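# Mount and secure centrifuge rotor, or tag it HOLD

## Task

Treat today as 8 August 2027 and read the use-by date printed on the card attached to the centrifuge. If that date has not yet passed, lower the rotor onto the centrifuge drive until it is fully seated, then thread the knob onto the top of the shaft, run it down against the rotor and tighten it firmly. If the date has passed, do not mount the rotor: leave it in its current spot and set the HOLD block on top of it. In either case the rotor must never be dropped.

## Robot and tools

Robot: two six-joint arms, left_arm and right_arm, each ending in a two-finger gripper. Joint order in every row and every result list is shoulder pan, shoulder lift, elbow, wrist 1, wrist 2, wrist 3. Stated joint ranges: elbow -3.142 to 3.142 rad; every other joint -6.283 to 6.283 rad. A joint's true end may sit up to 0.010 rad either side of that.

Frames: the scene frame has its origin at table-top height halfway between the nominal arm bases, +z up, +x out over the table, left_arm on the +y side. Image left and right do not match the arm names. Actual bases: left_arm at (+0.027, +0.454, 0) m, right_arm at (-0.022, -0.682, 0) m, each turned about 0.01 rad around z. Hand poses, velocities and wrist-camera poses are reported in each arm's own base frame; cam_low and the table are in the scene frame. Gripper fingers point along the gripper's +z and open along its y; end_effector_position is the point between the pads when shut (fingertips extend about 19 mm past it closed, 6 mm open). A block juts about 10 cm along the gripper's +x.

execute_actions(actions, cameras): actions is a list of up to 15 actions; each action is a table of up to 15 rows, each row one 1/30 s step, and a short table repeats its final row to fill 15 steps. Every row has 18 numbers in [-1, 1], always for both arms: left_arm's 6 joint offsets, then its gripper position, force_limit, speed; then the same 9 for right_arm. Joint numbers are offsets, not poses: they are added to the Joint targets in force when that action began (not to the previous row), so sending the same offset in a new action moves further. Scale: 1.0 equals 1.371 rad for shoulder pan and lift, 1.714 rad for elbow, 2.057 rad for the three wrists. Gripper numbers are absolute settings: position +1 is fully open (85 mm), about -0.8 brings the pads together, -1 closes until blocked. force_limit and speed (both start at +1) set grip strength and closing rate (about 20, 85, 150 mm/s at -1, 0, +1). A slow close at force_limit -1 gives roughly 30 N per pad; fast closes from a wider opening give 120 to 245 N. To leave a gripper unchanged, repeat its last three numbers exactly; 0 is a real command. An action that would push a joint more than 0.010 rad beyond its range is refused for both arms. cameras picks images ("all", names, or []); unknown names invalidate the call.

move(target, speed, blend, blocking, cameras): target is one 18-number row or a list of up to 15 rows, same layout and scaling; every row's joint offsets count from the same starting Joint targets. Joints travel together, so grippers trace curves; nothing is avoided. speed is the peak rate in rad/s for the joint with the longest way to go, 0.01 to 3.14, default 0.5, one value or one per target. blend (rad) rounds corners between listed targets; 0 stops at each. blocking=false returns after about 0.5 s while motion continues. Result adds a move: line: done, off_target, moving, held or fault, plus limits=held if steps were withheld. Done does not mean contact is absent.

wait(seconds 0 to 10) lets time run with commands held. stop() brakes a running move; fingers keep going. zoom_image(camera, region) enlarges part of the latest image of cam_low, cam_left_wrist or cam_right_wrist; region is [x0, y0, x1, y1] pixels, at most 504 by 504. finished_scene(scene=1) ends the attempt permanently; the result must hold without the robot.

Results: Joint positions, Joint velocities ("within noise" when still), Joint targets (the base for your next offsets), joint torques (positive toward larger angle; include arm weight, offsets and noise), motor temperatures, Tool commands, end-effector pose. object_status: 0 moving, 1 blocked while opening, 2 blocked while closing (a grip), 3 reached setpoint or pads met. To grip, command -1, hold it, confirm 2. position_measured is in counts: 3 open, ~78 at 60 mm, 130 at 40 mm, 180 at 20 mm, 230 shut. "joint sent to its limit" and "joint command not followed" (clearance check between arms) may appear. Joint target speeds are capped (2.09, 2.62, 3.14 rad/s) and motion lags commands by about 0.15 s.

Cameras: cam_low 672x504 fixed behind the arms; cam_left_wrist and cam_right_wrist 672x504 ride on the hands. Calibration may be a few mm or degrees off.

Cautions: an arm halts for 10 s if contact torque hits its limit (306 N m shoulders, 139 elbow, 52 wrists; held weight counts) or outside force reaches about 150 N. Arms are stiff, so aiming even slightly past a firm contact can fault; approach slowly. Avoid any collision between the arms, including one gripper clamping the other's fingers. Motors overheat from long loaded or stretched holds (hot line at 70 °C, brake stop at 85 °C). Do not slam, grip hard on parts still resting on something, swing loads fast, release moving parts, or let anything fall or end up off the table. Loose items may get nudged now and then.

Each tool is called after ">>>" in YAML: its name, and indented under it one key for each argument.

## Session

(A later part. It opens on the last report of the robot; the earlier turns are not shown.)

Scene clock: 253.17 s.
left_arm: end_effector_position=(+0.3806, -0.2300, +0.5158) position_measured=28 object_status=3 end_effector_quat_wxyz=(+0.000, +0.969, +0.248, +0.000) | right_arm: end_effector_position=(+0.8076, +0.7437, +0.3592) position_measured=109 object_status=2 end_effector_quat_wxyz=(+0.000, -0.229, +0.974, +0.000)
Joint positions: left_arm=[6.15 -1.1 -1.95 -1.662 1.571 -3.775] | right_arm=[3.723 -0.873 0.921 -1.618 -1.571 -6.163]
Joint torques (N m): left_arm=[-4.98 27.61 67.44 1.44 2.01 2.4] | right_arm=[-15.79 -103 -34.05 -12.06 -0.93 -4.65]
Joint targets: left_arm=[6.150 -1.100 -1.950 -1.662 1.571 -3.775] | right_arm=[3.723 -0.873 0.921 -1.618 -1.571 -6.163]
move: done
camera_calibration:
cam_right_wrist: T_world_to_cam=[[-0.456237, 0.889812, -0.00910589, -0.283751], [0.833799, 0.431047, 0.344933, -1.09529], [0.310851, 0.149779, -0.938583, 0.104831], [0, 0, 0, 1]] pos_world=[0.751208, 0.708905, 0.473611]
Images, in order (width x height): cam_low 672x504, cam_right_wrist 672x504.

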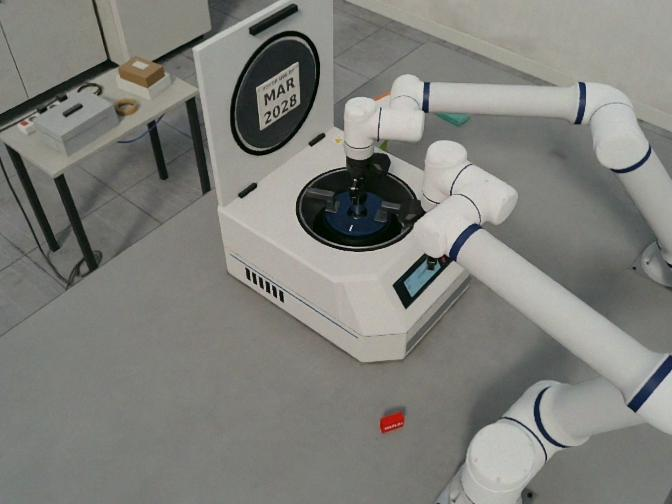

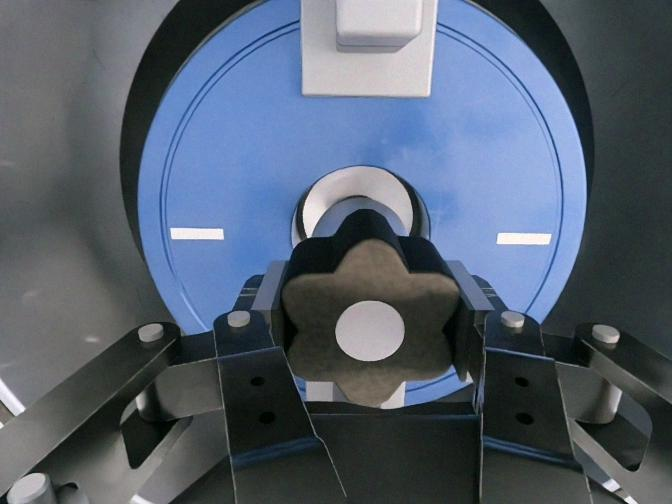

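>>> move:
  target:
    - [0,0,0,0,0,0,0.8,0,-0.9,0,0.0043,0.0096,-0.0108,0,0,-1,-0.3,-1]
  speed: 0.03

>>> move:
  target:
    - [0,0,0,0,0,0,0.8,0,-0.9,0,0.0009,0.0021,-0.0023,0,0,-1,-0.3,-1]
  speed: 0.02

Scene clock: 254.70 s.
left_arm: end_effector_position=(+0.3806, -0.2300, +0.5158) position_measured=28 object_status=3 end_effector_quat_wxyz=(+0.000, +0.969, +0.248, +0.000) | right_arm: end_effector_position=(+0.8092, +0.7448, +0.3441) position_measured=109 object_status=2 end_effector_quat_wxyz=(+0.000, -0.229, +0.974, +0.000)
Joint positions: left_arm=[6.15 -1.1 -1.95 -1.662 1.571 -3.775] | right_arm=[3.723 -0.867 0.937 -1.641 -1.571 -6.163]
Joint torques (N m): left_arm=[-5.12 28.41 67.9 1.51 1.9 1.92] | right_arm=[-16.13 -81.03 -34.9 -12.2 -1.25 -4.69]
Joint targets: left_arm=[6.150 -1.100 -1.950 -1.662 1.571 -3.775] | right_arm=[3.723 -0.867 0.937 -1.641 -1.571 -6.163]
move: done

Scene clock: 255.40 s.
left_arm: end_effector_position=(+0.3806, -0.2300, +0.5158) position_measured=28 object_status=3 end_effector_quat_wxyz=(+0.000, +0.969, +0.248, +0.000) | right_arm: end_effector_position=(+0.8095, +0.7450, +0.3408) position_measured=109 object_status=2 end_effector_quat_wxyz=(+0.000, -0.229, +0.974, +0.000)
Joint positions: left_arm=[6.15 -1.1 -1.95 -1.662 1.571 -3.775] | right_arm=[3.723 -0.866 0.941 -1.645 -1.571 -6.163]
Joint torques (N m): left_arm=[-3.23 28.57 67.27 1.41 2.33 1.92] | right_arm=[-14.91 -81 -35.56 -12.23 -1.02 -4.67]
Joint targets: left_arm=[6.150 -1.100 -1.950 -1.662 1.571 -3.775] | right_arm=[3.723 -0.866 0.941 -1.645 -1.571 -6.163]
move: done

>>> move:
  target:
    - [0,0,0,0,0,0,0.8,0,-0.9,0,-0.0036,0.0051,-0.0023,0,0,-1,-0.3,-1]
  speed: 0.03

>>> move:
  target:
    - [0,0,0,0,0,0,0.8,0,-0.9,0,0.0003,0.0026,-0.0024,0,0,-1,-0.3,-1]
  speed: 0.02

>>> move:
  target:
    - [0,0,0,0,0,0,0.8,0,-0.9,0,0.0002,0.0017,-0.0016,0,0,-1,-0.3,-1]
  speed: 0.02
  cameras: ["cam_right_wrist"]

Scene clock: 256.63 s.
left_arm: end_effector_position=(+0.3806, -0.2300, +0.5158) position_measured=28 object_status=3 end_effector_quat_wxyz=(+0.000, +0.969, +0.248, +0.000) | right_arm: end_effector_position=(+0.8077, +0.7438, +0.3407) position_measured=109 object_status=2 end_effector_quat_wxyz=(+0.000, -0.229, +0.974, +0.000)
Joint positions: left_arm=[6.15 -1.1 -1.95 -1.662 1.571 -3.775] | right_arm=[3.723 -0.871 0.95 -1.65 -1.571 -6.163]
Joint torques (N m): left_arm=[-3.93 28.26 68.48 1.43 1.95 2.23] | right_arm=[-14.3 -101.56 -35.27 -11.8 -1.17 -4.71]
Joint targets: left_arm=[6.150 -1.100 -1.950 -1.662 1.571 -3.775] | right_arm=[3.723 -0.871 0.950 -1.650 -1.571 -6.163]
move: done

Scene clock: 257.33 s.
left_arm: end_effector_position=(+0.3806, -0.2300, +0.5158) position_measured=28 object_status=3 end_effector_quat_wxyz=(+0.000, +0.969, +0.248, +0.000) | right_arm: end_effector_position=(+0.8076, +0.7438, +0.3378) position_measured=109 object_status=2 end_effector_quat_wxyz=(+0.000, -0.229, +0.974, +0.000)
Joint positions: left_arm=[6.15 -1.1 -1.95 -1.662 1.571 -3.775] | right_arm=[3.723 -0.87 0.954 -1.655 -1.571 -6.163]
Joint torques (N m): left_arm=[-5.31 29.46 68.06 1.5 2.37 2.07] | right_arm=[-14.46 -81.14 -33.98 -11.85 -1 -4.65]
Joint targets: left_arm=[6.150 -1.100 -1.950 -1.662 1.571 -3.775] | right_arm=[3.723 -0.870 0.954 -1.655 -1.571 -6.163]
move: done

Scene clock: 258.03 s.
left_arm: end_effector_position=(+0.3806, -0.2300, +0.5158) position_measured=28 object_status=3 end_effector_quat_wxyz=(+0.000, +0.969, +0.248, +0.000) | right_arm: end_effector_position=(+0.8076, +0.7438, +0.3359) position_measured=109 object_status=2 end_effector_quat_wxyz=(+0.000, -0.229, +0.974, +0.000)
Joint positions: left_arm=[6.15 -1.1 -1.95 -1.662 1.571 -3.775] | right_arm=[3.723 -0.87 0.957 -1.658 -1.571 -6.163]
Joint torques (N m): left_arm=[-1.41 30.71 68.15 1.44 2.09 2.2] | right_arm=[-14.07 -80.57 -34.09 -12.56 -1.09 -4.79]
Joint targets: left_arm=[6.150 -1.100 -1.950 -1.662 1.571 -3.775] | right_arm=[3.723 -0.870 0.957 -1.658 -1.571 -6.163]
move: done
camera_calibration:
cam_right_wrist: T_world_to_cam=[[-0.45617, 0.889847, -0.00904094, -0.284069], [0.833573, 0.430835, 0.345741, -1.08723], [0.311551, 0.15018, -0.938286, 0.081826], [0, 0, 0, 1]] pos_world=[0.75121, 0.708906, 0.450108]
Images, in order (width x height): cam_right_wrist 672x504.

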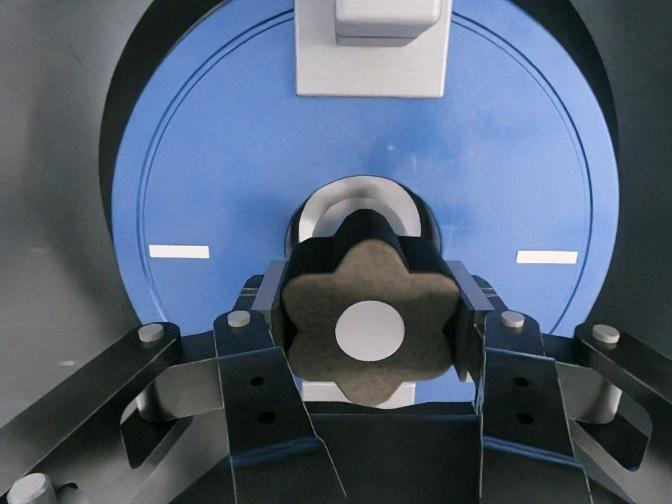

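>>> move:
  target:
    - [0,0,0,0,0,0,0.8,0,-0.9,0,0.0002,0.0017,-0.0016,0,0,-1,-0.3,-1]
  speed: 0.02

>>> move:
  target:
    - [0,0,0,0,0,0,0.8,0,-0.9,0,0.0002,0.0017,-0.0016,0,0,-1,-0.3,-1]
  speed: 0.02

Scene clock: 258.93 s.
left_arm: end_effector_position=(+0.3806, -0.2300, +0.5158) position_measured=28 object_status=3 end_effector_quat_wxyz=(+0.000, +0.969, +0.248, +0.000) | right_arm: end_effector_position=(+0.8076, +0.7438, +0.3340) position_measured=109 object_status=2 end_effector_quat_wxyz=(+0.000, -0.229, +0.974, +0.000)
Joint positions: left_arm=[6.15 -1.1 -1.95 -1.662 1.571 -3.775] | right_arm=[3.723 -0.87 0.96 -1.662 -1.571 -6.163]
Joint torques (N m): left_arm=[-4.96 28.92 68.47 1.47 1.81 2.09] | right_arm=[-14.19 -80.89 -34.99 -11.91 -1.21 -4.71]
Joint targets: left_arm=[6.150 -1.100 -1.950 -1.662 1.571 -3.775] | right_arm=[3.723 -0.870 0.960 -1.662 -1.571 -6.163]
move: done

Scene clock: 259.63 s.
left_arm: end_effector_position=(+0.3806, -0.2300, +0.5158) position_measured=28 object_status=3 end_effector_quat_wxyz=(+0.000, +0.969, +0.248, +0.000) | right_arm: end_effector_position=(+0.8077, +0.7438, +0.3322) position_measured=109 object_status=2 end_effector_quat_wxyz=(+0.000, -0.229, +0.974, +0.000)
Joint positions: left_arm=[6.15 -1.1 -1.95 -1.662 1.571 -3.775] | right_arm=[3.723 -0.87 0.963 -1.665 -1.571 -6.163]
Joint torques (N m): left_arm=[-3.4 29.56 69.37 1.2 1.97 1.8] | right_arm=[-14.02 -74.1 -25.91 -7.4 -1.24 -4.7]
Joint targets: left_arm=[6.150 -1.100 -1.950 -1.662 1.571 -3.775] | right_arm=[3.723 -0.870 0.963 -1.665 -1.571 -6.163]
move: done

>>> move:
  target: [0,0,0,0,0,0,0.8,0,-0.9,0,0,0,0,0,0.5,-1,-0.3,-1]
  speed: 0.8

>>> move:
  target: [0,0,0,0,0,0,0.8,0,-0.9,0,0,0,0,0,0.5,-1,-0.3,-1]
  speed: 0.8
  cameras: ["cam_right_wrist","cam_low"]

Scene clock: 261.83 s.
left_arm: end_effector_position=(+0.3806, -0.2300, +0.5158) position_measured=28 object_status=3 end_effector_quat_wxyz=(+0.000, +0.969, +0.248, +0.000) | right_arm: end_effector_position=(+0.8076, +0.7438, +0.3319) position_measured=109 object_status=2 end_effector_quat_wxyz=(+0.000, +0.280, +0.960, +0.000)
Joint positions: left_arm=[6.15 -1.1 -1.95 -1.662 1.571 -3.775] | right_arm=[3.723 -0.869 0.963 -1.665 -1.571 -5.134]
Joint torques (N m): left_arm=[-4.03 29.68 68.65 1.51 1.63 1.92] | right_arm=[-13.22 -97.84 -47.39 -3.47 -3.2 4.15]
Joint targets: left_arm=[6.150 -1.100 -1.950 -1.662 1.571 -3.775] | right_arm=[3.723 -0.870 0.963 -1.665 -1.571 -5.134]
move: done

Scene clock: 263.80 s.
left_arm: end_effector_position=(+0.3806, -0.2300, +0.5158) position_measured=28 object_status=3 end_effector_quat_wxyz=(+0.000, +0.969, +0.248, +0.000) | right_arm: end_effector_position=(+0.8076, +0.7438, +0.3320) position_measured=109 object_status=2 end_effector_quat_wxyz=(+0.000, +0.716, +0.698, +0.000)
Joint positions: left_arm=[6.15 -1.1 -1.95 -1.662 1.571 -3.775] | right_arm=[3.723 -0.87 0.963 -1.665 -1.571 -4.106]
Joint torques (N m): left_arm=[-2.66 29.92 68.13 1.78 2.16 1.84] | right_arm=[-13.21 -101.54 -52.51 -8.74 -1.94 4.77]
Joint targets: left_arm=[6.150 -1.100 -1.950 -1.662 1.571 -3.775] | right_arm=[3.723 -0.870 0.963 -1.665 -1.571 -4.105]
move: done
camera_calibration:
cam_right_wrist: T_world_to_cam=[[0.999882, -0.0125074, -0.00892793, -0.788905], [-0.00866298, -0.938648, 0.344769, 0.613193], [-0.0126923, -0.344651, -0.938645, 0.708218], [0, 0, 0, 1]] pos_world=[0.803113, 0.809793, 0.446312]
Images, in order (width x height): cam_low 672x504, cam_right_wrist 672x504.

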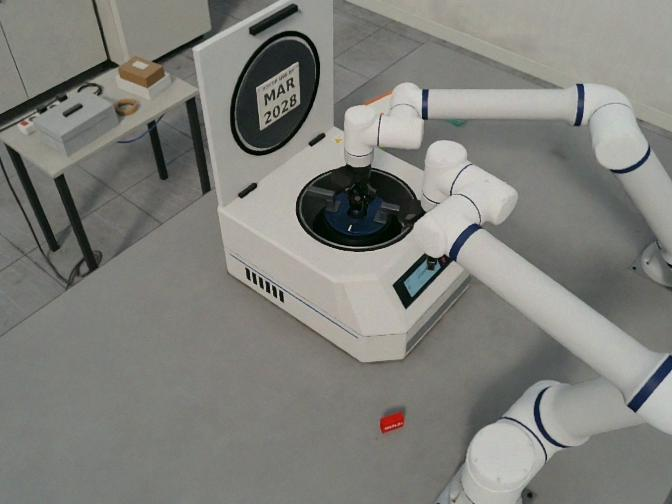

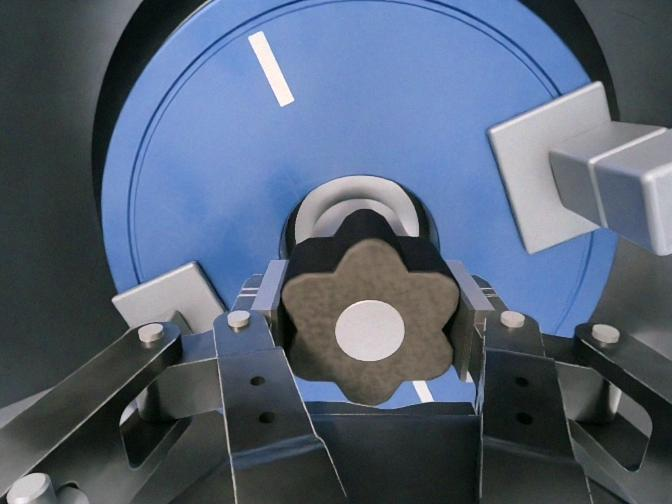

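>>> move:
  target: [0,0,0,0,0,0,0.8,0,-0.9,0,0.0001,0.0009,-0.0008,0,0,-1,-0.3,-1]
  speed: 0.02

>>> move:
  target: [0,0,0,0,0,0,0.8,0,-0.9,0,0.0001,0.0009,-0.0008,0,0,-1,-0.3,-1]
  speed: 0.02

Scene clock: 264.87 s.
left_arm: end_effector_position=(+0.3806, -0.2300, +0.5158) position_measured=28 object_status=3 end_effector_quat_wxyz=(+0.000, +0.969, +0.248, +0.000) | right_arm: end_effector_position=(+0.8076, +0.7437, +0.3311) position_measured=109 object_status=2 end_effector_quat_wxyz=(+0.000, +0.716, +0.698, +0.000)
Joint positions: left_arm=[6.15 -1.1 -1.95 -1.662 1.571 -3.775] | right_arm=[3.723 -0.87 0.965 -1.667 -1.571 -4.105]
Joint torques (N m): left_arm=[-2.24 30.43 67.72 1.33 2.21 2.13] | right_arm=[-13.25 -80.88 -34.22 -14.06 -0.75 4.39]
Joint targets: left_arm=[6.150 -1.100 -1.950 -1.662 1.571 -3.775] | right_arm=[3.723 -0.869 0.965 -1.667 -1.571 -4.105]
move: done

Scene clock: 265.57 s.
left_arm: end_effector_position=(+0.3806, -0.2300, +0.5158) position_measured=28 object_status=3 end_effector_quat_wxyz=(+0.000, +0.969, +0.248, +0.000) | right_arm: end_effector_position=(+0.8076, +0.7437, +0.3300) position_measured=109 object_status=2 end_effector_quat_wxyz=(+0.000, +0.716, +0.698, +0.000)
Joint positions: left_arm=[6.15 -1.1 -1.95 -1.662 1.571 -3.775] | right_arm=[3.723 -0.869 0.966 -1.668 -1.571 -4.105]
Joint torques (N m): left_arm=[-2.71 31.02 67.99 1.75 1.79 2.1] | right_arm=[-12.46 -79.09 -34.55 -13.68 -0.19 4.17]
Joint targets: left_arm=[6.150 -1.100 -1.950 -1.662 1.571 -3.775] | right_arm=[3.723 -0.869 0.966 -1.668 -1.571 -4.105]
move: done

>>> move:
  target: [0,0,0,0,0,0,0.8,0,-0.9,0,0.0001,0.0009,-0.0008,0,0,-1,-0.3,-1]
  speed: 0.02

>>> move:
  target: [0,0,0,0,0,0,0.8,0,-0.9,0,0.0001,0.0009,-0.0008,0,0,-1,-0.3,-1]
  speed: 0.02

Scene clock: 267.43 s.
left_arm: end_effector_position=(+0.3806, -0.2300, +0.5158) position_measured=28 object_status=3 end_effector_quat_wxyz=(+0.000, +0.969, +0.248, +0.000) | right_arm: end_effector_position=(+0.8075, +0.7437, +0.3290) position_measured=109 object_status=2 end_effector_quat_wxyz=(+0.000, +0.716, +0.698, +0.000)
Joint positions: left_arm=[6.15 -1.1 -1.95 -1.662 1.571 -3.775] | right_arm=[3.723 -0.869 0.968 -1.67 -1.571 -4.105]
Joint torques (N m): left_arm=[-2.74 28.15 67.97 1.58 2.22 2.24] | right_arm=[-12.15 -79.51 -34.62 -13.3 1.13 3.64]
Joint targets: left_arm=[6.150 -1.100 -1.950 -1.662 1.571 -3.775] | right_arm=[3.723 -0.869 0.968 -1.670 -1.571 -4.105]
move: done

Scene clock: 268.13 s.
left_arm: end_effector_position=(+0.3806, -0.2300, +0.5158) position_measured=28 object_status=3 end_effector_quat_wxyz=(+0.000, +0.969, +0.248, +0.000) | right_arm: end_effector_position=(+0.8075, +0.7437, +0.3280) position_measured=109 object_status=2 end_effector_quat_wxyz=(+0.000, +0.716, +0.698, +0.000)
Joint positions: left_arm=[6.15 -1.1 -1.95 -1.662 1.571 -3.775] | right_arm=[3.723 -0.869 0.969 -1.672 -1.571 -4.105]
Joint torques (N m): left_arm=[-5.3 29.47 67.74 1.4 1.73 2.34] | right_arm=[-10.22 -79.55 -33.89 -12.92 0.77 3.37]
Joint targets: left_arm=[6.150 -1.100 -1.950 -1.662 1.571 -3.775] | right_arm=[3.723 -0.869 0.969 -1.672 -1.571 -4.105]
move: done

>>> move:
  target: [0,0,0,0,0,0,0.8,0,-0.9,0,0.0002,0.0017,-0.0016,0,0,-1,-0.3,-1]
  speed: 0.02

>>> move:
  target: [0,0,0,0,0,0,0.8,0,-0.9,0,0.0002,0.0017,-0.0016,0,0,-1,-0.3,-1]
  speed: 0.02

Scene clock: 269.07 s.
left_arm: end_effector_position=(+0.3806, -0.2300, +0.5158) position_measured=28 object_status=3 end_effector_quat_wxyz=(+0.000, +0.969, +0.248, +0.000) | right_arm: end_effector_position=(+0.8075, +0.7437, +0.3261) position_measured=109 object_status=2 end_effector_quat_wxyz=(+0.000, +0.716, +0.698, +0.000)
Joint positions: left_arm=[6.15 -1.1 -1.95 -1.662 1.571 -3.775] | right_arm=[3.723 -0.869 0.972 -1.675 -1.571 -4.105]
Joint torques (N m): left_arm=[0.13 27.32 67.97 1.59 2.12 2.22] | right_arm=[-11.32 -80.13 -34.01 -12.5 1.07 3.05]
Joint targets: left_arm=[6.150 -1.100 -1.950 -1.662 1.571 -3.775] | right_arm=[3.723 -0.869 0.972 -1.675 -1.571 -4.105]
move: done

Scene clock: 269.77 s.
left_arm: end_effector_position=(+0.3806, -0.2300, +0.5158) position_measured=28 object_status=3 end_effector_quat_wxyz=(+0.000, +0.969, +0.248, +0.000) | right_arm: end_effector_position=(+0.8075, +0.7437, +0.3242) position_measured=109 object_status=2 end_effector_quat_wxyz=(+0.000, +0.716, +0.698, +0.000)
Joint positions: left_arm=[6.15 -1.1 -1.95 -1.662 1.571 -3.775] | right_arm=[3.723 -0.868 0.975 -1.678 -1.571 -4.105]
Joint torques (N m): left_arm=[0.75 30.68 67.94 2.06 2.26 2.24] | right_arm=[-10.6 -80.17 -34.93 -12.28 0.84 2.93]
Joint targets: left_arm=[6.150 -1.100 -1.950 -1.662 1.571 -3.775] | right_arm=[3.723 -0.868 0.975 -1.678 -1.571 -4.105]
move: done

>>> wait:
  seconds: 0
  cameras: ["cam_right_wrist","cam_low"]

>>> zoom_image:
  camera: "cam_low"
  region: [330, 170, 390, 225]

Scene clock: 269.87 s.
left_arm: end_effector_position=(+0.3806, -0.2300, +0.5158) position_measured=28 object_status=3 end_effector_quat_wxyz=(+0.000, +0.969, +0.248, +0.000) | right_arm: end_effector_position=(+0.8075, +0.7437, +0.3242) position_measured=109 object_status=2 end_effector_quat_wxyz=(+0.000, +0.716, +0.698, +0.000)
Joint positions: left_arm=[6.15 -1.1 -1.95 -1.662 1.571 -3.775] | right_arm=[3.723 -0.868 0.975 -1.678 -1.571 -4.105]
Joint torques (N m): left_arm=[0.74 27.16 68.35 1.45 2.2 2.31] | right_arm=[-11.44 -80.57 -34.53 -12.49 0.98 2.64]
Joint targets: left_arm=[6.150 -1.100 -1.950 -1.662 1.571 -3.775] | right_arm=[3.723 -0.868 0.975 -1.678 -1.571 -4.105]
Tool commands: left_gripper/position=+0.8 left_gripper/force_limit=+0.0 left_gripper/speed=-0.9 right_gripper/position=-1.0 right_gripper/force_limit=-0.3 right_gripper/speed=-1.0
camera_calibration:
cam_right_wrist: T_world_to_cam=[[0.99988, -0.0126918, -0.00885929, -0.788656], [-0.00886092, -0.938677, 0.344684, 0.616007], [-0.0126907, -0.344564, -0.938677, 0.700802], [0, 0, 0, 1]] pos_world=[0.802913, 0.809693, 0.438512]
Images, in order (width x height): cam_low 672x504, cam_right_wrist 672x504.

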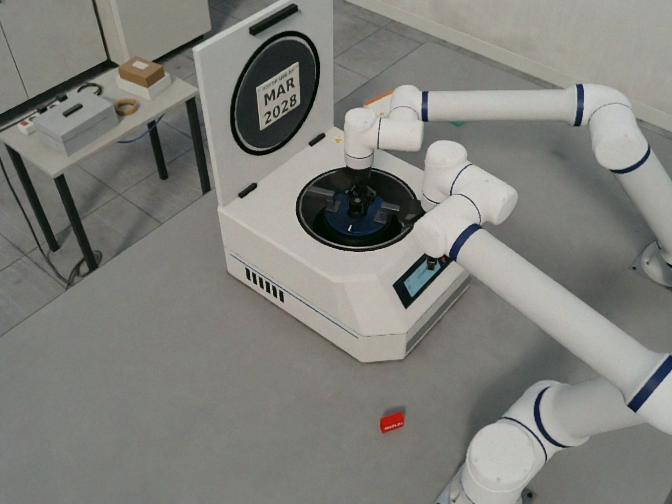

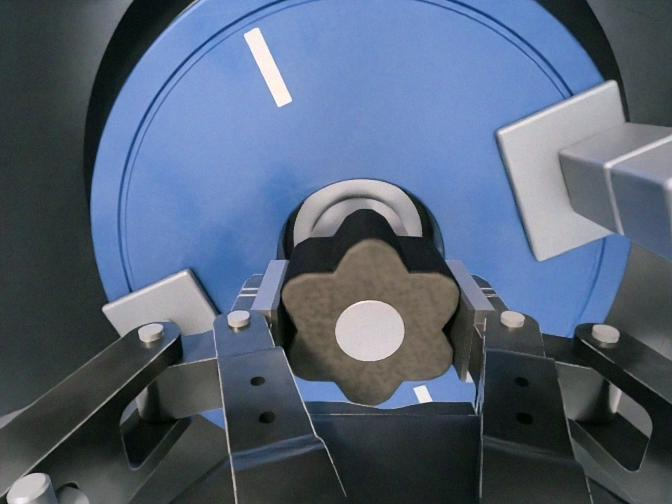

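Scaled by 8.400.

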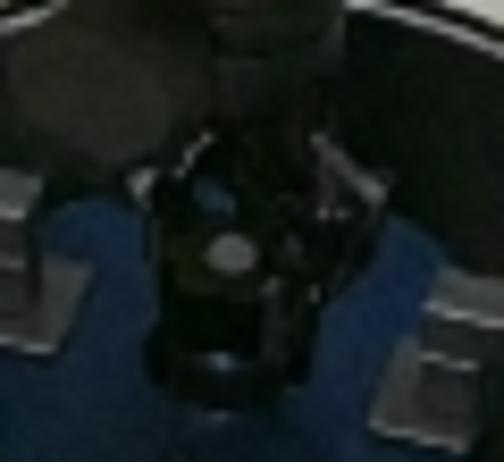

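>>> move:
  target: [0,0,0,0,0,0,0.8,0,-0.9,0,0.0002,0.0017,-0.0016,0,0,-1,-0.3,-1]
  speed: 0.02

>>> move:
  target: [0,0,0,0,0,0,0.8,0,-0.9,0,0.0002,0.0017,-0.0016,0,0,-1,-0.3,-1]
  speed: 0.02

>>> move:
  target: [0,0,0,0,0,0,0.8,0,-0.9,0,0.0002,0.0017,-0.0016,0,0,-1,-0.3,-1]
  speed: 0.02

Scene clock: 270.77 s.
left_arm: end_effector_position=(+0.3806, -0.2300, +0.5158) position_measured=28 object_status=3 end_effector_quat_wxyz=(+0.000, +0.969, +0.248, +0.000) | right_arm: end_effector_position=(+0.8074, +0.7437, +0.3226) position_measured=109 object_status=2 end_effector_quat_wxyz=(+0.000, +0.716, +0.698, +0.001)
Joint positions: left_arm=[6.15 -1.1 -1.95 -1.662 1.571 -3.775] | right_arm=[3.723 -0.868 0.978 -1.681 -1.571 -4.105]
Joint torques (N m): left_arm=[-0.04 28.14 68.11 1.44 1.99 2.15] | right_arm=[-11.27 -45.01 -12.68 -12.45 0.67 2.54]
Joint targets: left_arm=[6.150 -1.100 -1.950 -1.662 1.571 -3.775] | right_arm=[3.723 -0.868 0.978 -1.681 -1.571 -4.105]
move: done

Scene clock: 271.47 s.
left_arm: end_effector_position=(+0.3806, -0.2300, +0.5158) position_measured=28 object_status=3 end_effector_quat_wxyz=(+0.000, +0.969, +0.248, +0.000) | right_arm: end_effector_position=(+0.8074, +0.7436, +0.3203) position_measured=109 object_status=2 end_effector_quat_wxyz=(+0.000, +0.716, +0.698, +0.001)
Joint positions: left_arm=[6.15 -1.1 -1.95 -1.662 1.571 -3.775] | right_arm=[3.723 -0.868 0.981 -1.685 -1.571 -4.105]
Joint torques (N m): left_arm=[0.64 28.26 68.52 1.57 2.21 1.95] | right_arm=[-10.44 -24.42 -3.23 -8.02 -0.43 2.22]
Joint targets: left_arm=[6.150 -1.100 -1.950 -1.662 1.571 -3.775] | right_arm=[3.723 -0.868 0.981 -1.685 -1.571 -4.105]
move: done

Scene clock: 272.17 s.
left_arm: end_effector_position=(+0.3806, -0.2300, +0.5158) position_measured=28 object_status=3 end_effector_quat_wxyz=(+0.000, +0.969, +0.248, +0.000) | right_arm: end_effector_position=(+0.8073, +0.7436, +0.3185) position_measured=109 object_status=2 end_effector_quat_wxyz=(+0.000, +0.716, +0.698, +0.001)
Joint positions: left_arm=[6.15 -1.1 -1.95 -1.662 1.571 -3.775] | right_arm=[3.723 -0.868 0.984 -1.688 -1.571 -4.105]
Joint torques (N m): left_arm=[-1.85 29.7 68.16 1.65 1.82 1.97] | right_arm=[-9.91 -21.74 -0.26 -6.97 -1.63 1.92]
Joint targets: left_arm=[6.150 -1.100 -1.950 -1.662 1.571 -3.775] | right_arm=[3.723 -0.868 0.984 -1.688 -1.571 -4.105]
move: done

>>> move:
  target: [0,0,0,0,0,0,0.8,0,-0.9,0,-0.0001,-0.0009,0.0008,0,0.5,-1,-0.3,-1]
  speed: 0.8
  cameras: ["cam_right_wrist"]

Scene clock: 274.23 s.
left_arm: end_effector_position=(+0.3806, -0.2300, +0.5158) position_measured=28 object_status=3 end_effector_quat_wxyz=(+0.000, +0.969, +0.248, +0.000) | right_arm: end_effector_position=(+0.8074, +0.7436, +0.3194) position_measured=109 object_status=2 end_effector_quat_wxyz=(+0.000, +0.967, +0.256, +0.000)
Joint positions: left_arm=[6.15 -1.1 -1.95 -1.662 1.571 -3.775] | right_arm=[3.723 -0.868 0.982 -1.686 -1.571 -3.077]
Joint torques (N m): left_arm=[0.74 26.57 67.89 1.39 2.09 2.11] | right_arm=[-11.45 -62.04 -37.71 -6.7 -5.18 4.68]
Joint targets: left_arm=[6.150 -1.100 -1.950 -1.662 1.571 -3.775] | right_arm=[3.723 -0.868 0.982 -1.686 -1.571 -3.077]
move: done
camera_calibration:
cam_right_wrist: T_world_to_cam=[[0.505223, -0.862935, -0.00967214, 0.243288], [-0.808519, -0.477224, 0.344317, 0.920258], [-0.301738, -0.166137, -0.938804, 0.796991], [0, 0, 0, 1]] pos_world=[0.861614, 0.78152, 0.433712]
Images, in order (width x height): cam_right_wrist 672x504.

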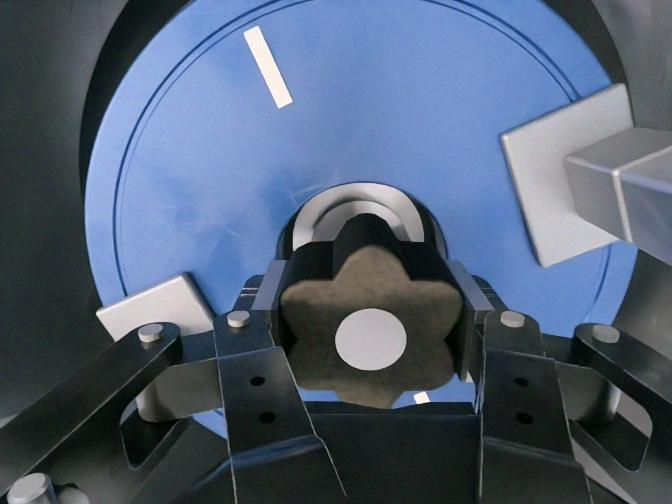

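>>> move:
  target: [0,0,0,0,0,0,0.8,0,-0.9,0,0,0,0,0,-0.185,-1,-0.3,-1]
  speed: 0.4
  cameras: ["cam_right_wrist","cam_low"]

>>> zoom_image:
  camera: "cam_low"
  region: [280, 140, 450, 260]

Scene clock: 278.90 s.
left_arm: end_effector_position=(+0.3806, -0.2300, +0.5158) position_measured=28 object_status=3 end_effector_quat_wxyz=(+0.000, +0.969, +0.248, +0.000) | right_arm: end_effector_position=(+0.8074, +0.7436, +0.3194) position_measured=109 object_status=2 end_effector_quat_wxyz=(+0.000, +0.901, +0.434, +0.001)
Joint positions: left_arm=[6.15 -1.1 -1.95 -1.662 1.571 -3.775] | right_arm=[3.723 -0.868 0.982 -1.686 -1.571 -3.457]
Joint torques (N m): left_arm=[0.19 27.99 68.24 1.44 1.95 2.2] | right_arm=[-15.39 -65.24 -36.99 -9.42 -4.95 -4.79]
Joint targets: left_arm=[6.150 -1.100 -1.950 -1.662 1.571 -3.775] | right_arm=[3.723 -0.868 0.982 -1.686 -1.571 -3.457]
move: done
camera_calibration:
cam_right_wrist: T_world_to_cam=[[0.789392, -0.61382, -0.00920872, -0.171563], [-0.57384, -0.743139, 0.344168, 0.928522], [-0.2181, -0.266399, -0.938863, 0.804122], [0, 0, 0, 1]] pos_world=[0.843632, 0.798929, 0.433813]
Images, in order (width x height): cam_low 672x504, cam_right_wrist 672x504.

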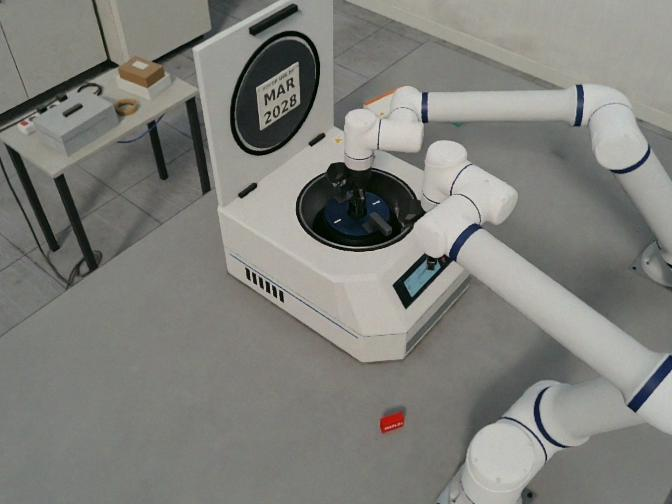

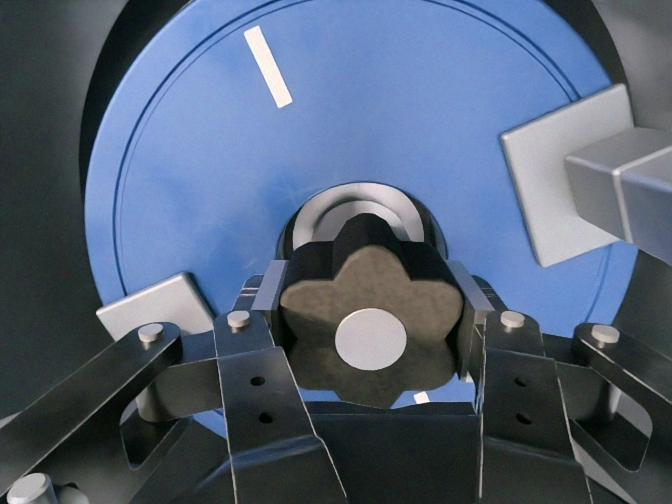

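Scaled by 2.965.

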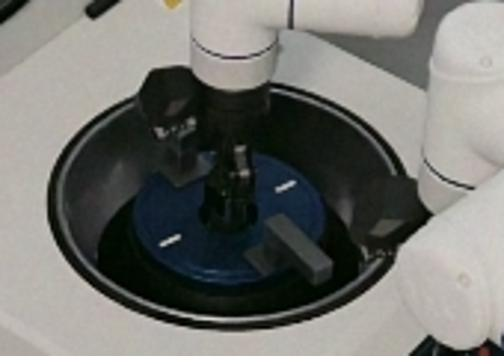

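>>> zoom_image:
  camera: "cam_low"
  region: [325, 180, 415, 245]

Scaled by 5.600.

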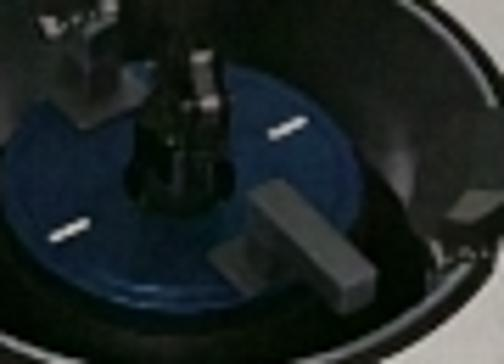

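>>> move:
  target: [0,0,0,0,0,1,0.8,0,-0.9,0,0,0,0,0,0,-1,-0.3,-1]
  speed: 1.2

>>> move:
  target: [-0.1263,-0.3044,0.0046,0.4536,0,0.8352,0.8,0,-0.9,0,0,0,0,0,0,-1,-0.3,-1]
  speed: 0.8
  cameras: ["all"]

Scene clock: 283.13 s.
left_arm: end_effector_position=(+0.3806, -0.2300, +0.5158) position_measured=28 object_status=3 end_effector_quat_wxyz=(+0.000, +0.712, -0.702, +0.000) | right_arm: end_effector_position=(+0.8074, +0.7436, +0.3194) position_measured=109 object_status=2 end_effector_quat_wxyz=(+0.000, +0.901, +0.434, +0.001)
Joint positions: left_arm=[6.15 -1.1 -1.95 -1.662 1.571 -1.718] | right_arm=[3.723 -0.868 0.982 -1.686 -1.571 -3.457]
Joint torques (N m): left_arm=[-0.4 27 68.15 1.29 1.93 3.87] | right_arm=[-18.89 -65.05 -34.15 -11.99 -1.3 -4.77]
Joint targets: left_arm=[6.150 -1.100 -1.950 -1.662 1.571 -1.718] | right_arm=[3.723 -0.868 0.982 -1.686 -1.571 -3.457]
move: done

Scene clock: 285.97 s.
left_arm: end_effector_position=(+0.6622, -0.3955, +0.4474) position_measured=28 object_status=3 end_effector_quat_wxyz=(+0.256, +0.147, +0.955, -0.039) | right_arm: end_effector_position=(+0.8074, +0.7436, +0.3194) position_measured=109 object_status=2 end_effector_quat_wxyz=(+0.000, +0.901, +0.434, +0.001)
Joint positions: left_arm=[5.977 -1.517 -1.942 -0.729 1.571 0] | right_arm=[3.723 -0.868 0.982 -1.686 -1.571 -3.457]
Joint torques (N m): left_arm=[-6.35 44.72 91.98 6.57 1.9 4.08] | right_arm=[-21.05 -64.65 -32.2 -13.56 -1.52 -4.76]
Joint targets: left_arm=[5.977 -1.517 -1.942 -0.729 1.571 0.000] | right_arm=[3.723 -0.868 0.982 -1.686 -1.571 -3.457]
move: done
camera_calibration:
cam_left_wrist: T_world_to_cam=[[0.313684, 0.949455, -0.0117557, 0.183865], [0.607789, -0.191261, 0.770721, -0.80413], [0.729517, -0.248908, -0.637064, -0.166113], [0, 0, 0, 1]] pos_world=[0.552248, -0.369717, 0.516097]
cam_right_wrist: T_world_to_cam=[[0.789531, -0.613641, -0.00922924, -0.171814], [-0.57365, -0.743255, 0.344234, 0.928425], [-0.218096, -0.266489, -0.938838, 0.804179], [0, 0, 0, 1]] pos_world=[0.843632, 0.79893, 0.433813]

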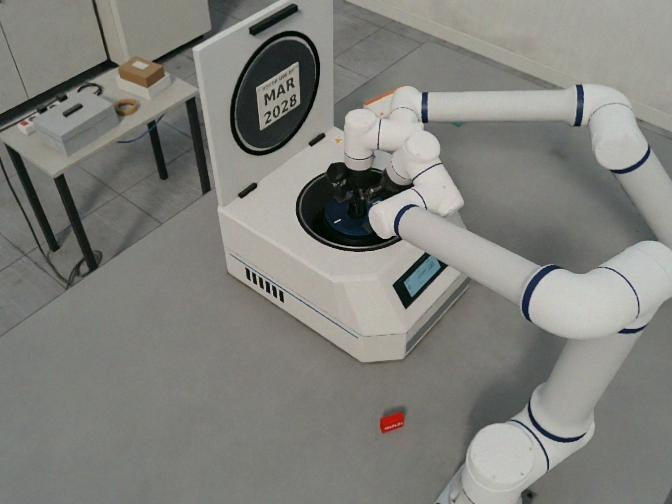

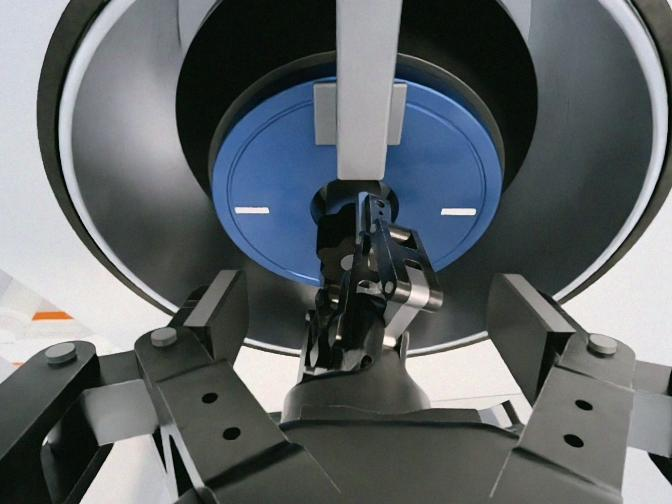

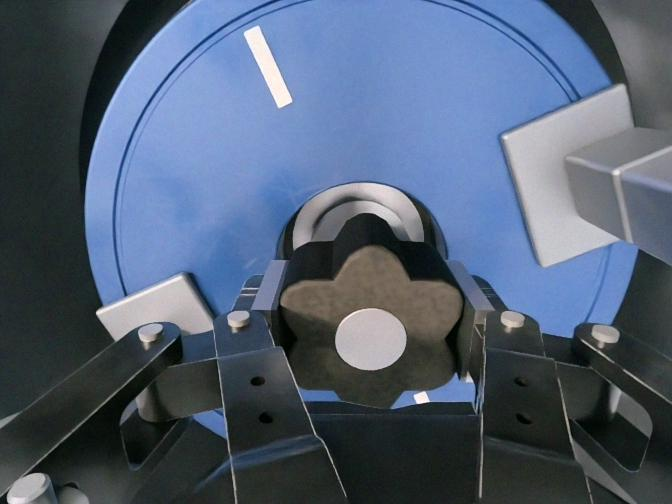

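>>> move:
  target: [0,-0.0666,-0.0826,0.1132,0,0,0.8,0,-0.9,0,0,0,0,0,0,-1,-0.3,-1]
  speed: 0.15
  cameras: ["cam_low","cam_left_wrist"]

Scene clock: 288.30 s.
left_arm: end_effector_position=(+0.6626, -0.3956, +0.3275) position_measured=28 object_status=3 end_effector_quat_wxyz=(+0.256, +0.147, +0.955, -0.039) | right_arm: end_effector_position=(+0.8074, +0.7436, +0.3194) position_measured=109 object_status=2 end_effector_quat_wxyz=(+0.000, +0.901, +0.434, +0.001)
Joint positions: left_arm=[5.977 -1.609 -2.084 -0.496 1.571 0] | right_arm=[3.723 -0.868 0.982 -1.686 -1.571 -3.457]
Joint torques (N m): left_arm=[2.48 52.32 57.79 7.54 1.77 4.58] | right_arm=[-24.53 -64.75 -30.74 -13.47 -1.43 -4.69]
Joint targets: left_arm=[5.977 -1.609 -2.084 -0.496 1.571 0.000] | right_arm=[3.723 -0.868 0.982 -1.686 -1.571 -3.457]
move: done
camera_calibration:
cam_left_wrist: T_world_to_cam=[[0.313869, 0.949394, -0.0116693, 0.182266], [0.607716, -0.191437, 0.770735, -0.712013], [0.729498, -0.249002, -0.637049, -0.242844], [0, 0, 0, 1]] pos_world=[0.552648, -0.369816, 0.396197]
Images, in order (width x height): cam_low 672x504, cam_left_wrist 672x504.

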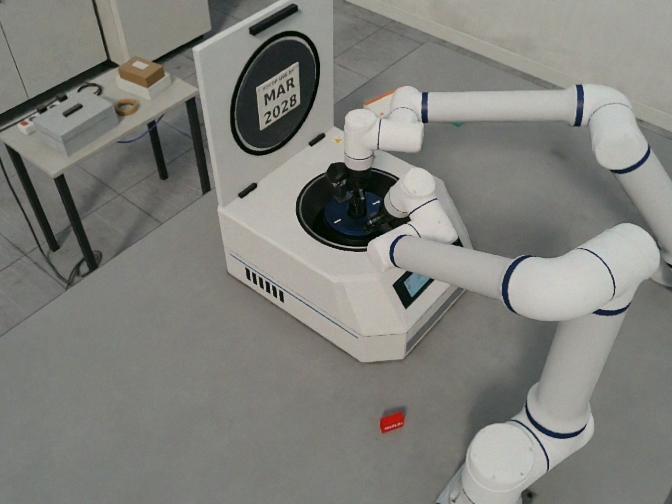

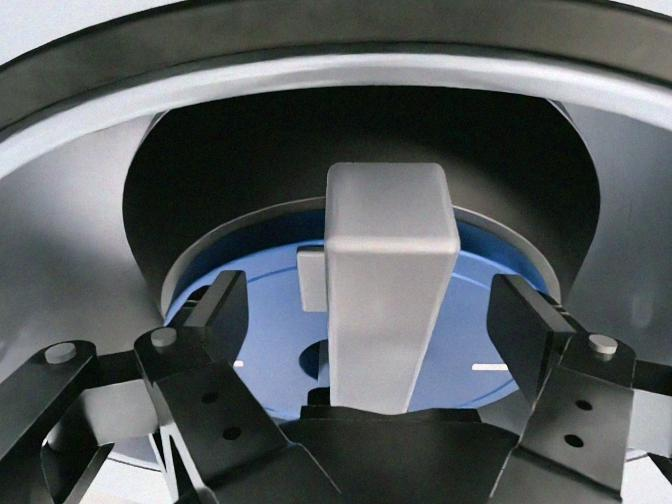

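>>> move:
  target: [0.0055,0,0,0,0,0,0.8,0,-0.9,0,0,0,0,0,0,-1,-0.3,-1]
  speed: 0.1

>>> execute_actions:
  actions:
    - [[0,0,0,0,0,0,-1,0,-1,0,0,0,0,0,0,-1,-0.3,-1]]
    - [[0,0,0,0,0,0,-1,0,-1,0,0,0,0,0,0,-1,-0.3,-1]]
    - [[0,0,0,0,0,0,-1,0,-1,0,0,0,0,0,0,-1,-0.3,-1]]
    - [[0,0,0,0,0,0,-1,0,-1,0,0,0,0,0,0,-1,-0.3,-1]]
    - [[0,0,0,0,0,0,-1,0,-1,0,0,0,0,0,0,-1,-0.3,-1]]
    - [[0,0,0,0,0,0,-1,0,-1,0,0,0,0,0,0,-1,-0.3,-1]]
  cameras: ["cam_left_wrist","cam_right_wrist"]

Scene clock: 289.37 s.
left_arm: end_effector_position=(+0.6655, -0.3907, +0.3274) position_measured=28 object_status=3 end_effector_quat_wxyz=(+0.256, +0.144, +0.955, -0.038) | right_arm: end_effector_position=(+0.8074, +0.7436, +0.3194) position_measured=109 object_status=2 end_effector_quat_wxyz=(+0.000, +0.901, +0.434, +0.001)
Joint positions: left_arm=[5.984 -1.609 -2.084 -0.496 1.571 0] | right_arm=[3.723 -0.868 0.982 -1.686 -1.571 -3.457]
Joint torques (N m): left_arm=[16.18 49.39 58.44 6.74 1.82 4.68] | right_arm=[-25.07 -64.99 -30.43 -13.56 -1.51 -4.76]
Joint targets: left_arm=[5.984 -1.609 -2.084 -0.496 1.571 0.000] | right_arm=[3.723 -0.868 0.982 -1.686 -1.571 -3.457]
move: done

Scene clock: 292.57 s.
left_arm: end_effector_position=(+0.6655, -0.3906, +0.3274) position_measured=170 object_status=2 end_effector_quat_wxyz=(+0.256, +0.144, +0.955, -0.038) | right_arm: end_effector_position=(+0.8074, +0.7436, +0.3194) position_measured=109 object_status=2 end_effector_quat_wxyz=(+0.000, +0.901, +0.434, +0.001)
Joint positions: left_arm=[5.984 -1.609 -2.084 -0.496 1.571 0] | right_arm=[3.723 -0.868 0.982 -1.686 -1.571 -3.457]
Joint torques (N m): left_arm=[16.23 48.63 63.76 5.5 3.8 2] | right_arm=[-27.31 -64.72 -27.71 -8.11 -1.67 -3.84]
Joint targets: left_arm=[5.984 -1.609 -2.084 -0.496 1.571 0.000] | right_arm=[3.723 -0.868 0.982 -1.686 -1.571 -3.457]
Step readings (joint positions of left_arm | right_arm):
0: [5.984 -1.609 -2.084 -0.496 1.571 0.000] | [3.723 -0.868 0.982 -1.686 -1.571 -3.457]
1: [5.984 -1.609 -2.084 -0.496 1.571 0.000] | [3.723 -0.868 0.982 -1.686 -1.571 -3.457]
2: [5.984 -1.609 -2.084 -0.496 1.571 0.000] | [3.723 -0.868 0.982 -1.686 -1.571 -3.457]
4: [5.984 -1.609 -2.084 -0.496 1.571 0.000] | [3.723 -0.868 0.982 -1.686 -1.571 -3.457]
8: [5.984 -1.609 -2.084 -0.496 1.571 0.000] | [3.723 -0.868 0.982 -1.686 -1.571 -3.457]
15: [5.984 -1.609 -2.084 -0.496 1.571 0.000] | [3.723 -0.868 0.982 -1.686 -1.571 -3.457]
16: [5.984 -1.609 -2.084 -0.496 1.571 0.000] | [3.723 -0.868 0.982 -1.686 -1.571 -3.457]
17: [5.984 -1.609 -2.084 -0.496 1.571 0.000] | [3.723 -0.868 0.982 -1.686 -1.571 -3.457]
19: [5.984 -1.609 -2.084 -0.496 1.571 0.000] | [3.723 -0.868 0.982 -1.686 -1.571 -3.457]
23: [5.984 -1.609 -2.084 -0.496 1.571 0.000] | [3.723 -0.868 0.982 -1.686 -1.571 -3.457]
30: [5.984 -1.609 -2.084 -0.496 1.571 0.000] | [3.723 -0.868 0.982 -1.686 -1.571 -3.457]
31: [5.984 -1.609 -2.084 -0.496 1.571 0.000] | [3.723 -0.868 0.982 -1.686 -1.571 -3.457]
32: [5.984 -1.609 -2.084 -0.496 1.571 0.000] | [3.723 -0.868 0.982 -1.686 -1.571 -3.457]
34: [5.984 -1.609 -2.084 -0.496 1.571 0.000] | [3.723 -0.868 0.982 -1.686 -1.571 -3.457]
38: [5.984 -1.609 -2.084 -0.496 1.571 0.000] | [3.723 -0.868 0.982 -1.686 -1.571 -3.457]
45: [5.984 -1.609 -2.084 -0.496 1.571 0.000] | [3.723 -0.868 0.982 -1.686 -1.571 -3.457]
46: [5.984 -1.609 -2.084 -0.496 1.571 0.000] | [3.723 -0.868 0.982 -1.686 -1.571 -3.457]
47: [5.984 -1.609 -2.084 -0.496 1.571 0.000] | [3.723 -0.868 0.982 -1.686 -1.571 -3.457]
49: [5.984 -1.609 -2.084 -0.496 1.571 0.000] | [3.723 -0.868 0.982 -1.686 -1.571 -3.457]
53: [5.984 -1.609 -2.084 -0.496 1.571 0.000] | [3.723 -0.868 0.982 -1.686 -1.571 -3.457]
60: [5.984 -1.609 -2.084 -0.496 1.571 0.000] | [3.723 -0.868 0.982 -1.686 -1.571 -3.457]
61: [5.984 -1.609 -2.084 -0.496 1.571 0.000] | [3.723 -0.868 0.982 -1.686 -1.571 -3.457]
62: [5.984 -1.609 -2.084 -0.496 1.571 0.000] | [3.723 -0.868 0.982 -1.686 -1.571 -3.457]
64: [5.984 -1.609 -2.084 -0.496 1.571 0.000] | [3.723 -0.868 0.982 -1.686 -1.571 -3.457]
68: [5.984 -1.609 -2.084 -0.496 1.571 0.000] | [3.723 -0.868 0.982 -1.686 -1.571 -3.457]
75: [5.984 -1.609 -2.084 -0.496 1.571 0.000] | [3.723 -0.868 0.982 -1.686 -1.571 -3.457]
76: [5.984 -1.609 -2.084 -0.496 1.571 0.000] | [3.723 -0.868 0.982 -1.686 -1.571 -3.457]
77: [5.984 -1.609 -2.084 -0.496 1.571 0.000] | [3.723 -0.868 0.982 -1.686 -1.571 -3.457]
79: [5.984 -1.609 -2.084 -0.496 1.571 0.000] | [3.723 -0.868 0.982 -1.686 -1.571 -3.457]
83: [5.984 -1.609 -2.084 -0.496 1.571 0.000] | [3.723 -0.868 0.982 -1.686 -1.571 -3.457]
90: [5.984 -1.609 -2.084 -0.496 1.571 0.000] | [3.723 -0.868 0.982 -1.686 -1.571 -3.457]
camera_calibration:
cam_left_wrist: T_world_to_cam=[[0.306735, 0.951723, -0.0116658, 0.182344], [0.609199, -0.186895, 0.77068, -0.711932], [0.731294, -0.243501, -0.637116, -0.242815], [0, 0, 0, 1]] pos_world=[0.555346, -0.365724, 0.396097]
cam_right_wrist: T_world_to_cam=[[0.789508, -0.61367, -0.0092811, -0.171749], [-0.573679, -0.743265, 0.344165, 0.928488], [-0.218102, -0.266397, -0.938863, 0.804121], [0, 0, 0, 1]] pos_world=[0.843632, 0.79893, 0.433813]
Images, in order (width x height): cam_left_wrist 672x504, cam_right_wrist 672x504.

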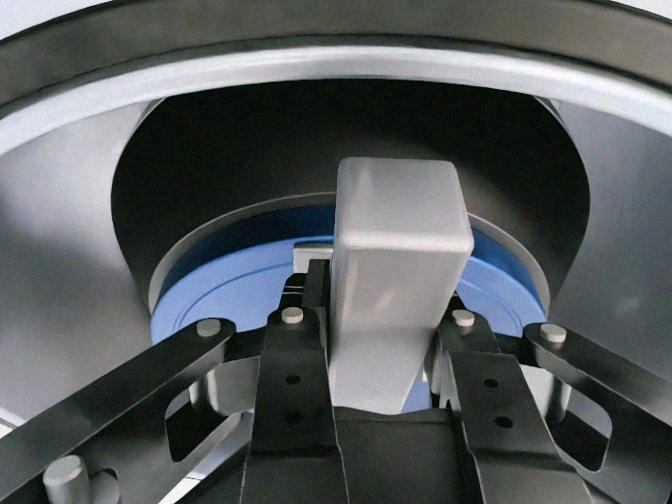

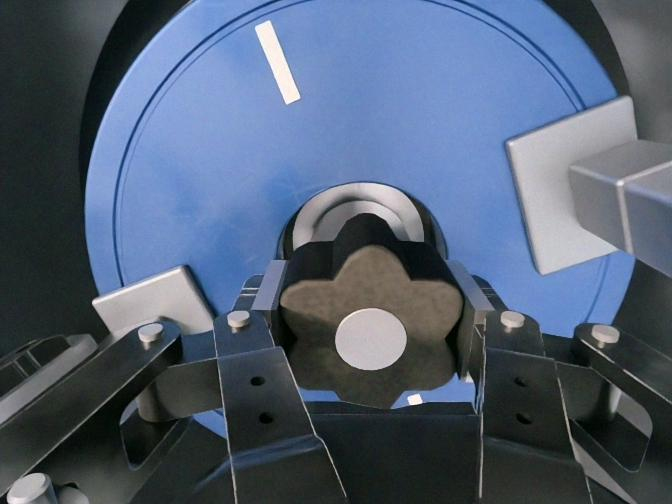

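>>> move:
  target: [0,0,0,0,0,0,-1,0,-1,0,0,0,0,0,0.5,-1,-0.3,-1]
  speed: 0.8
  cameras: ["cam_left_wrist","cam_right_wrist"]

Scene clock: 294.87 s.
left_arm: end_effector_position=(+0.6655, -0.3906, +0.3274) position_measured=170 object_status=2 end_effector_quat_wxyz=(+0.256, +0.144, +0.955, -0.038) | right_arm: end_effector_position=(+0.8074, +0.7436, +0.3194) position_measured=109 object_status=2 end_effector_quat_wxyz=(+0.000, +0.998, -0.065, +0.000)
Joint positions: left_arm=[5.984 -1.609 -2.084 -0.496 1.571 0] | right_arm=[3.723 -0.868 0.982 -1.686 -1.571 -2.429]
Joint torques (N m): left_arm=[16.4 48.75 68.23 2.4 6.63 -4.56] | right_arm=[-22.27 -64.5 -26.51 -4.52 -5.69 5.38]
Joint targets: left_arm=[5.984 -1.609 -2.084 -0.496 1.571 0.000] | right_arm=[3.723 -0.868 0.982 -1.686 -1.571 -2.429]
move: done
camera_calibration:
cam_left_wrist: T_world_to_cam=[[0.306735, 0.951723, -0.0116658, 0.182249], [0.609199, -0.186895, 0.77068, -0.711913], [0.731294, -0.243501, -0.637116, -0.242791], [0, 0, 0, 1]] pos_world=[0.555346, -0.365624, 0.396097]
cam_right_wrist: T_world_to_cam=[[-0.118064, -0.992953, -0.0102954, 0.843332], [-0.932587, 0.107314, 0.344623, 0.585629], [-0.341089, 0.050289, -0.938685, 0.6679], [0, 0, 0, 1]] pos_world=[0.873531, 0.740955, 0.433809]
Images, in order (width x height): cam_left_wrist 672x504, cam_right_wrist 672x504.

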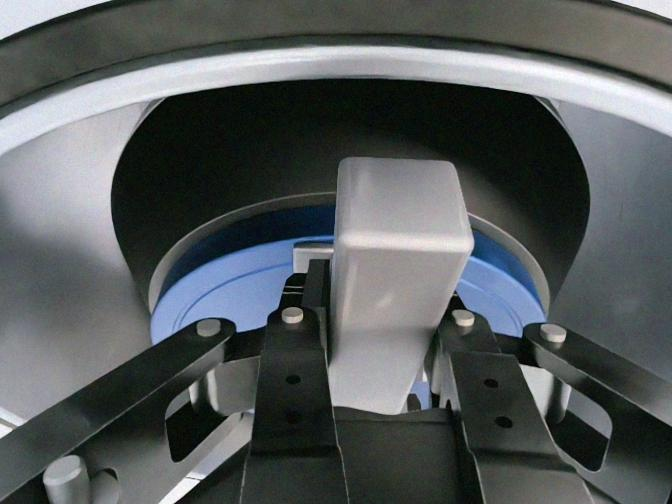

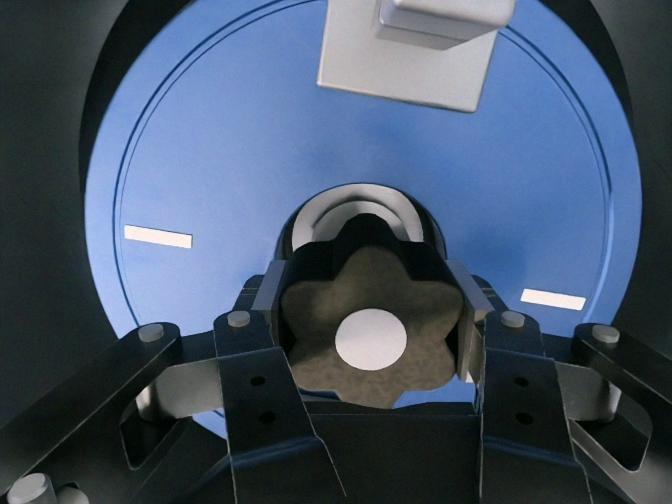

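>>> move:
  target: [0,0,0,0,0,0,-1,0,-1,0,0,0,0,0,0.5,-1,-0.3,-1]
  speed: 1.0

>>> move:
  target: [0,0,0,0,0,0,-1,0,-1,0,0,0,0,0,0.5,-1,-0.3,-1]
  speed: 1.0
  cameras: ["cam_right_wrist"]

Scene clock: 296.77 s.
left_arm: end_effector_position=(+0.6655, -0.3906, +0.3274) position_measured=170 object_status=2 end_effector_quat_wxyz=(+0.256, +0.144, +0.955, -0.038) | right_arm: end_effector_position=(+0.8074, +0.7436, +0.3194) position_measured=109 object_status=2 end_effector_quat_wxyz=(-0.001, +0.837, -0.548, +0.000)
Joint positions: left_arm=[5.984 -1.609 -2.084 -0.496 1.571 0] | right_arm=[3.723 -0.868 0.982 -1.686 -1.571 -1.4]
Joint torques (N m): left_arm=[18.23 49 71.71 2.19 6.83 -4.36] | right_arm=[-19.1 -64.7 -24.74 -4.27 -7.58 5.01]
Joint targets: left_arm=[5.984 -1.609 -2.084 -0.496 1.571 0.000] | right_arm=[3.723 -0.868 0.982 -1.686 -1.571 -1.400]
move: done

Scene clock: 298.50 s.
left_arm: end_effector_position=(+0.6655, -0.3906, +0.3274) position_measured=170 object_status=2 end_effector_quat_wxyz=(+0.256, +0.144, +0.955, -0.038) | right_arm: end_effector_position=(+0.8074, +0.7436, +0.3193) position_measured=109 object_status=2 end_effector_quat_wxyz=(+0.001, -0.459, +0.888, +0.000)
Joint positions: left_arm=[5.984 -1.609 -2.084 -0.496 1.571 0] | right_arm=[3.723 -0.868 0.982 -1.686 -1.571 -0.372]
Joint torques (N m): left_arm=[24.73 51.36 75.46 2.81 6.79 -4.18] | right_arm=[-16.2 -90.41 -31.46 -2.94 -4.8 5.58]
Joint targets: left_arm=[5.984 -1.609 -2.084 -0.496 1.571 0.000] | right_arm=[3.723 -0.868 0.982 -1.686 -1.571 -0.372]
move: done
camera_calibration:
cam_right_wrist: T_world_to_cam=[[-0.822596, 0.568546, -0.00955757, 0.25084], [0.530675, 0.773623, 0.346253, -1.09179], [0.204255, 0.279755, -0.938092, 0.0566822], [0, 0, 0, 1]] pos_world=[0.774146, 0.68616, 0.433605]
Images, in order (width x height): cam_right_wrist 672x504.

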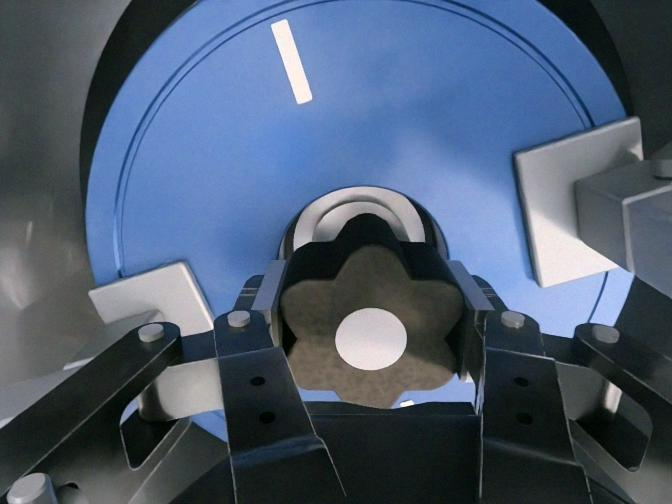

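>>> move:
  target: [0,0,0,0,0,0,-1,0,-1,0,0,0,0,0,0.344,-1,-0.3,-1]
  speed: 1.0

Scene clock: 300.33 s.
left_arm: end_effector_position=(+0.6655, -0.3906, +0.3274) position_measured=170 object_status=2 end_effector_quat_wxyz=(+0.256, +0.144, +0.955, -0.038) | right_arm: end_effector_position=(+0.8074, +0.7436, +0.3194) position_measured=109 object_status=2 end_effector_quat_wxyz=(+0.000, -0.123, +0.992, +0.000)
Joint positions: left_arm=[5.984 -1.609 -2.084 -0.496 1.571 0] | right_arm=[3.723 -0.868 0.982 -1.686 -1.571 0.336]
Joint torques (N m): left_arm=[30.69 52.09 78.37 2.6 6.68 -4.27] | right_arm=[-12.1 -102.98 -44.62 -0.08 -2.25 4.56]
Joint targets: left_arm=[5.984 -1.609 -2.084 -0.496 1.571 0.000] | right_arm=[3.723 -0.868 0.982 -1.686 -1.571 0.336]
move: done


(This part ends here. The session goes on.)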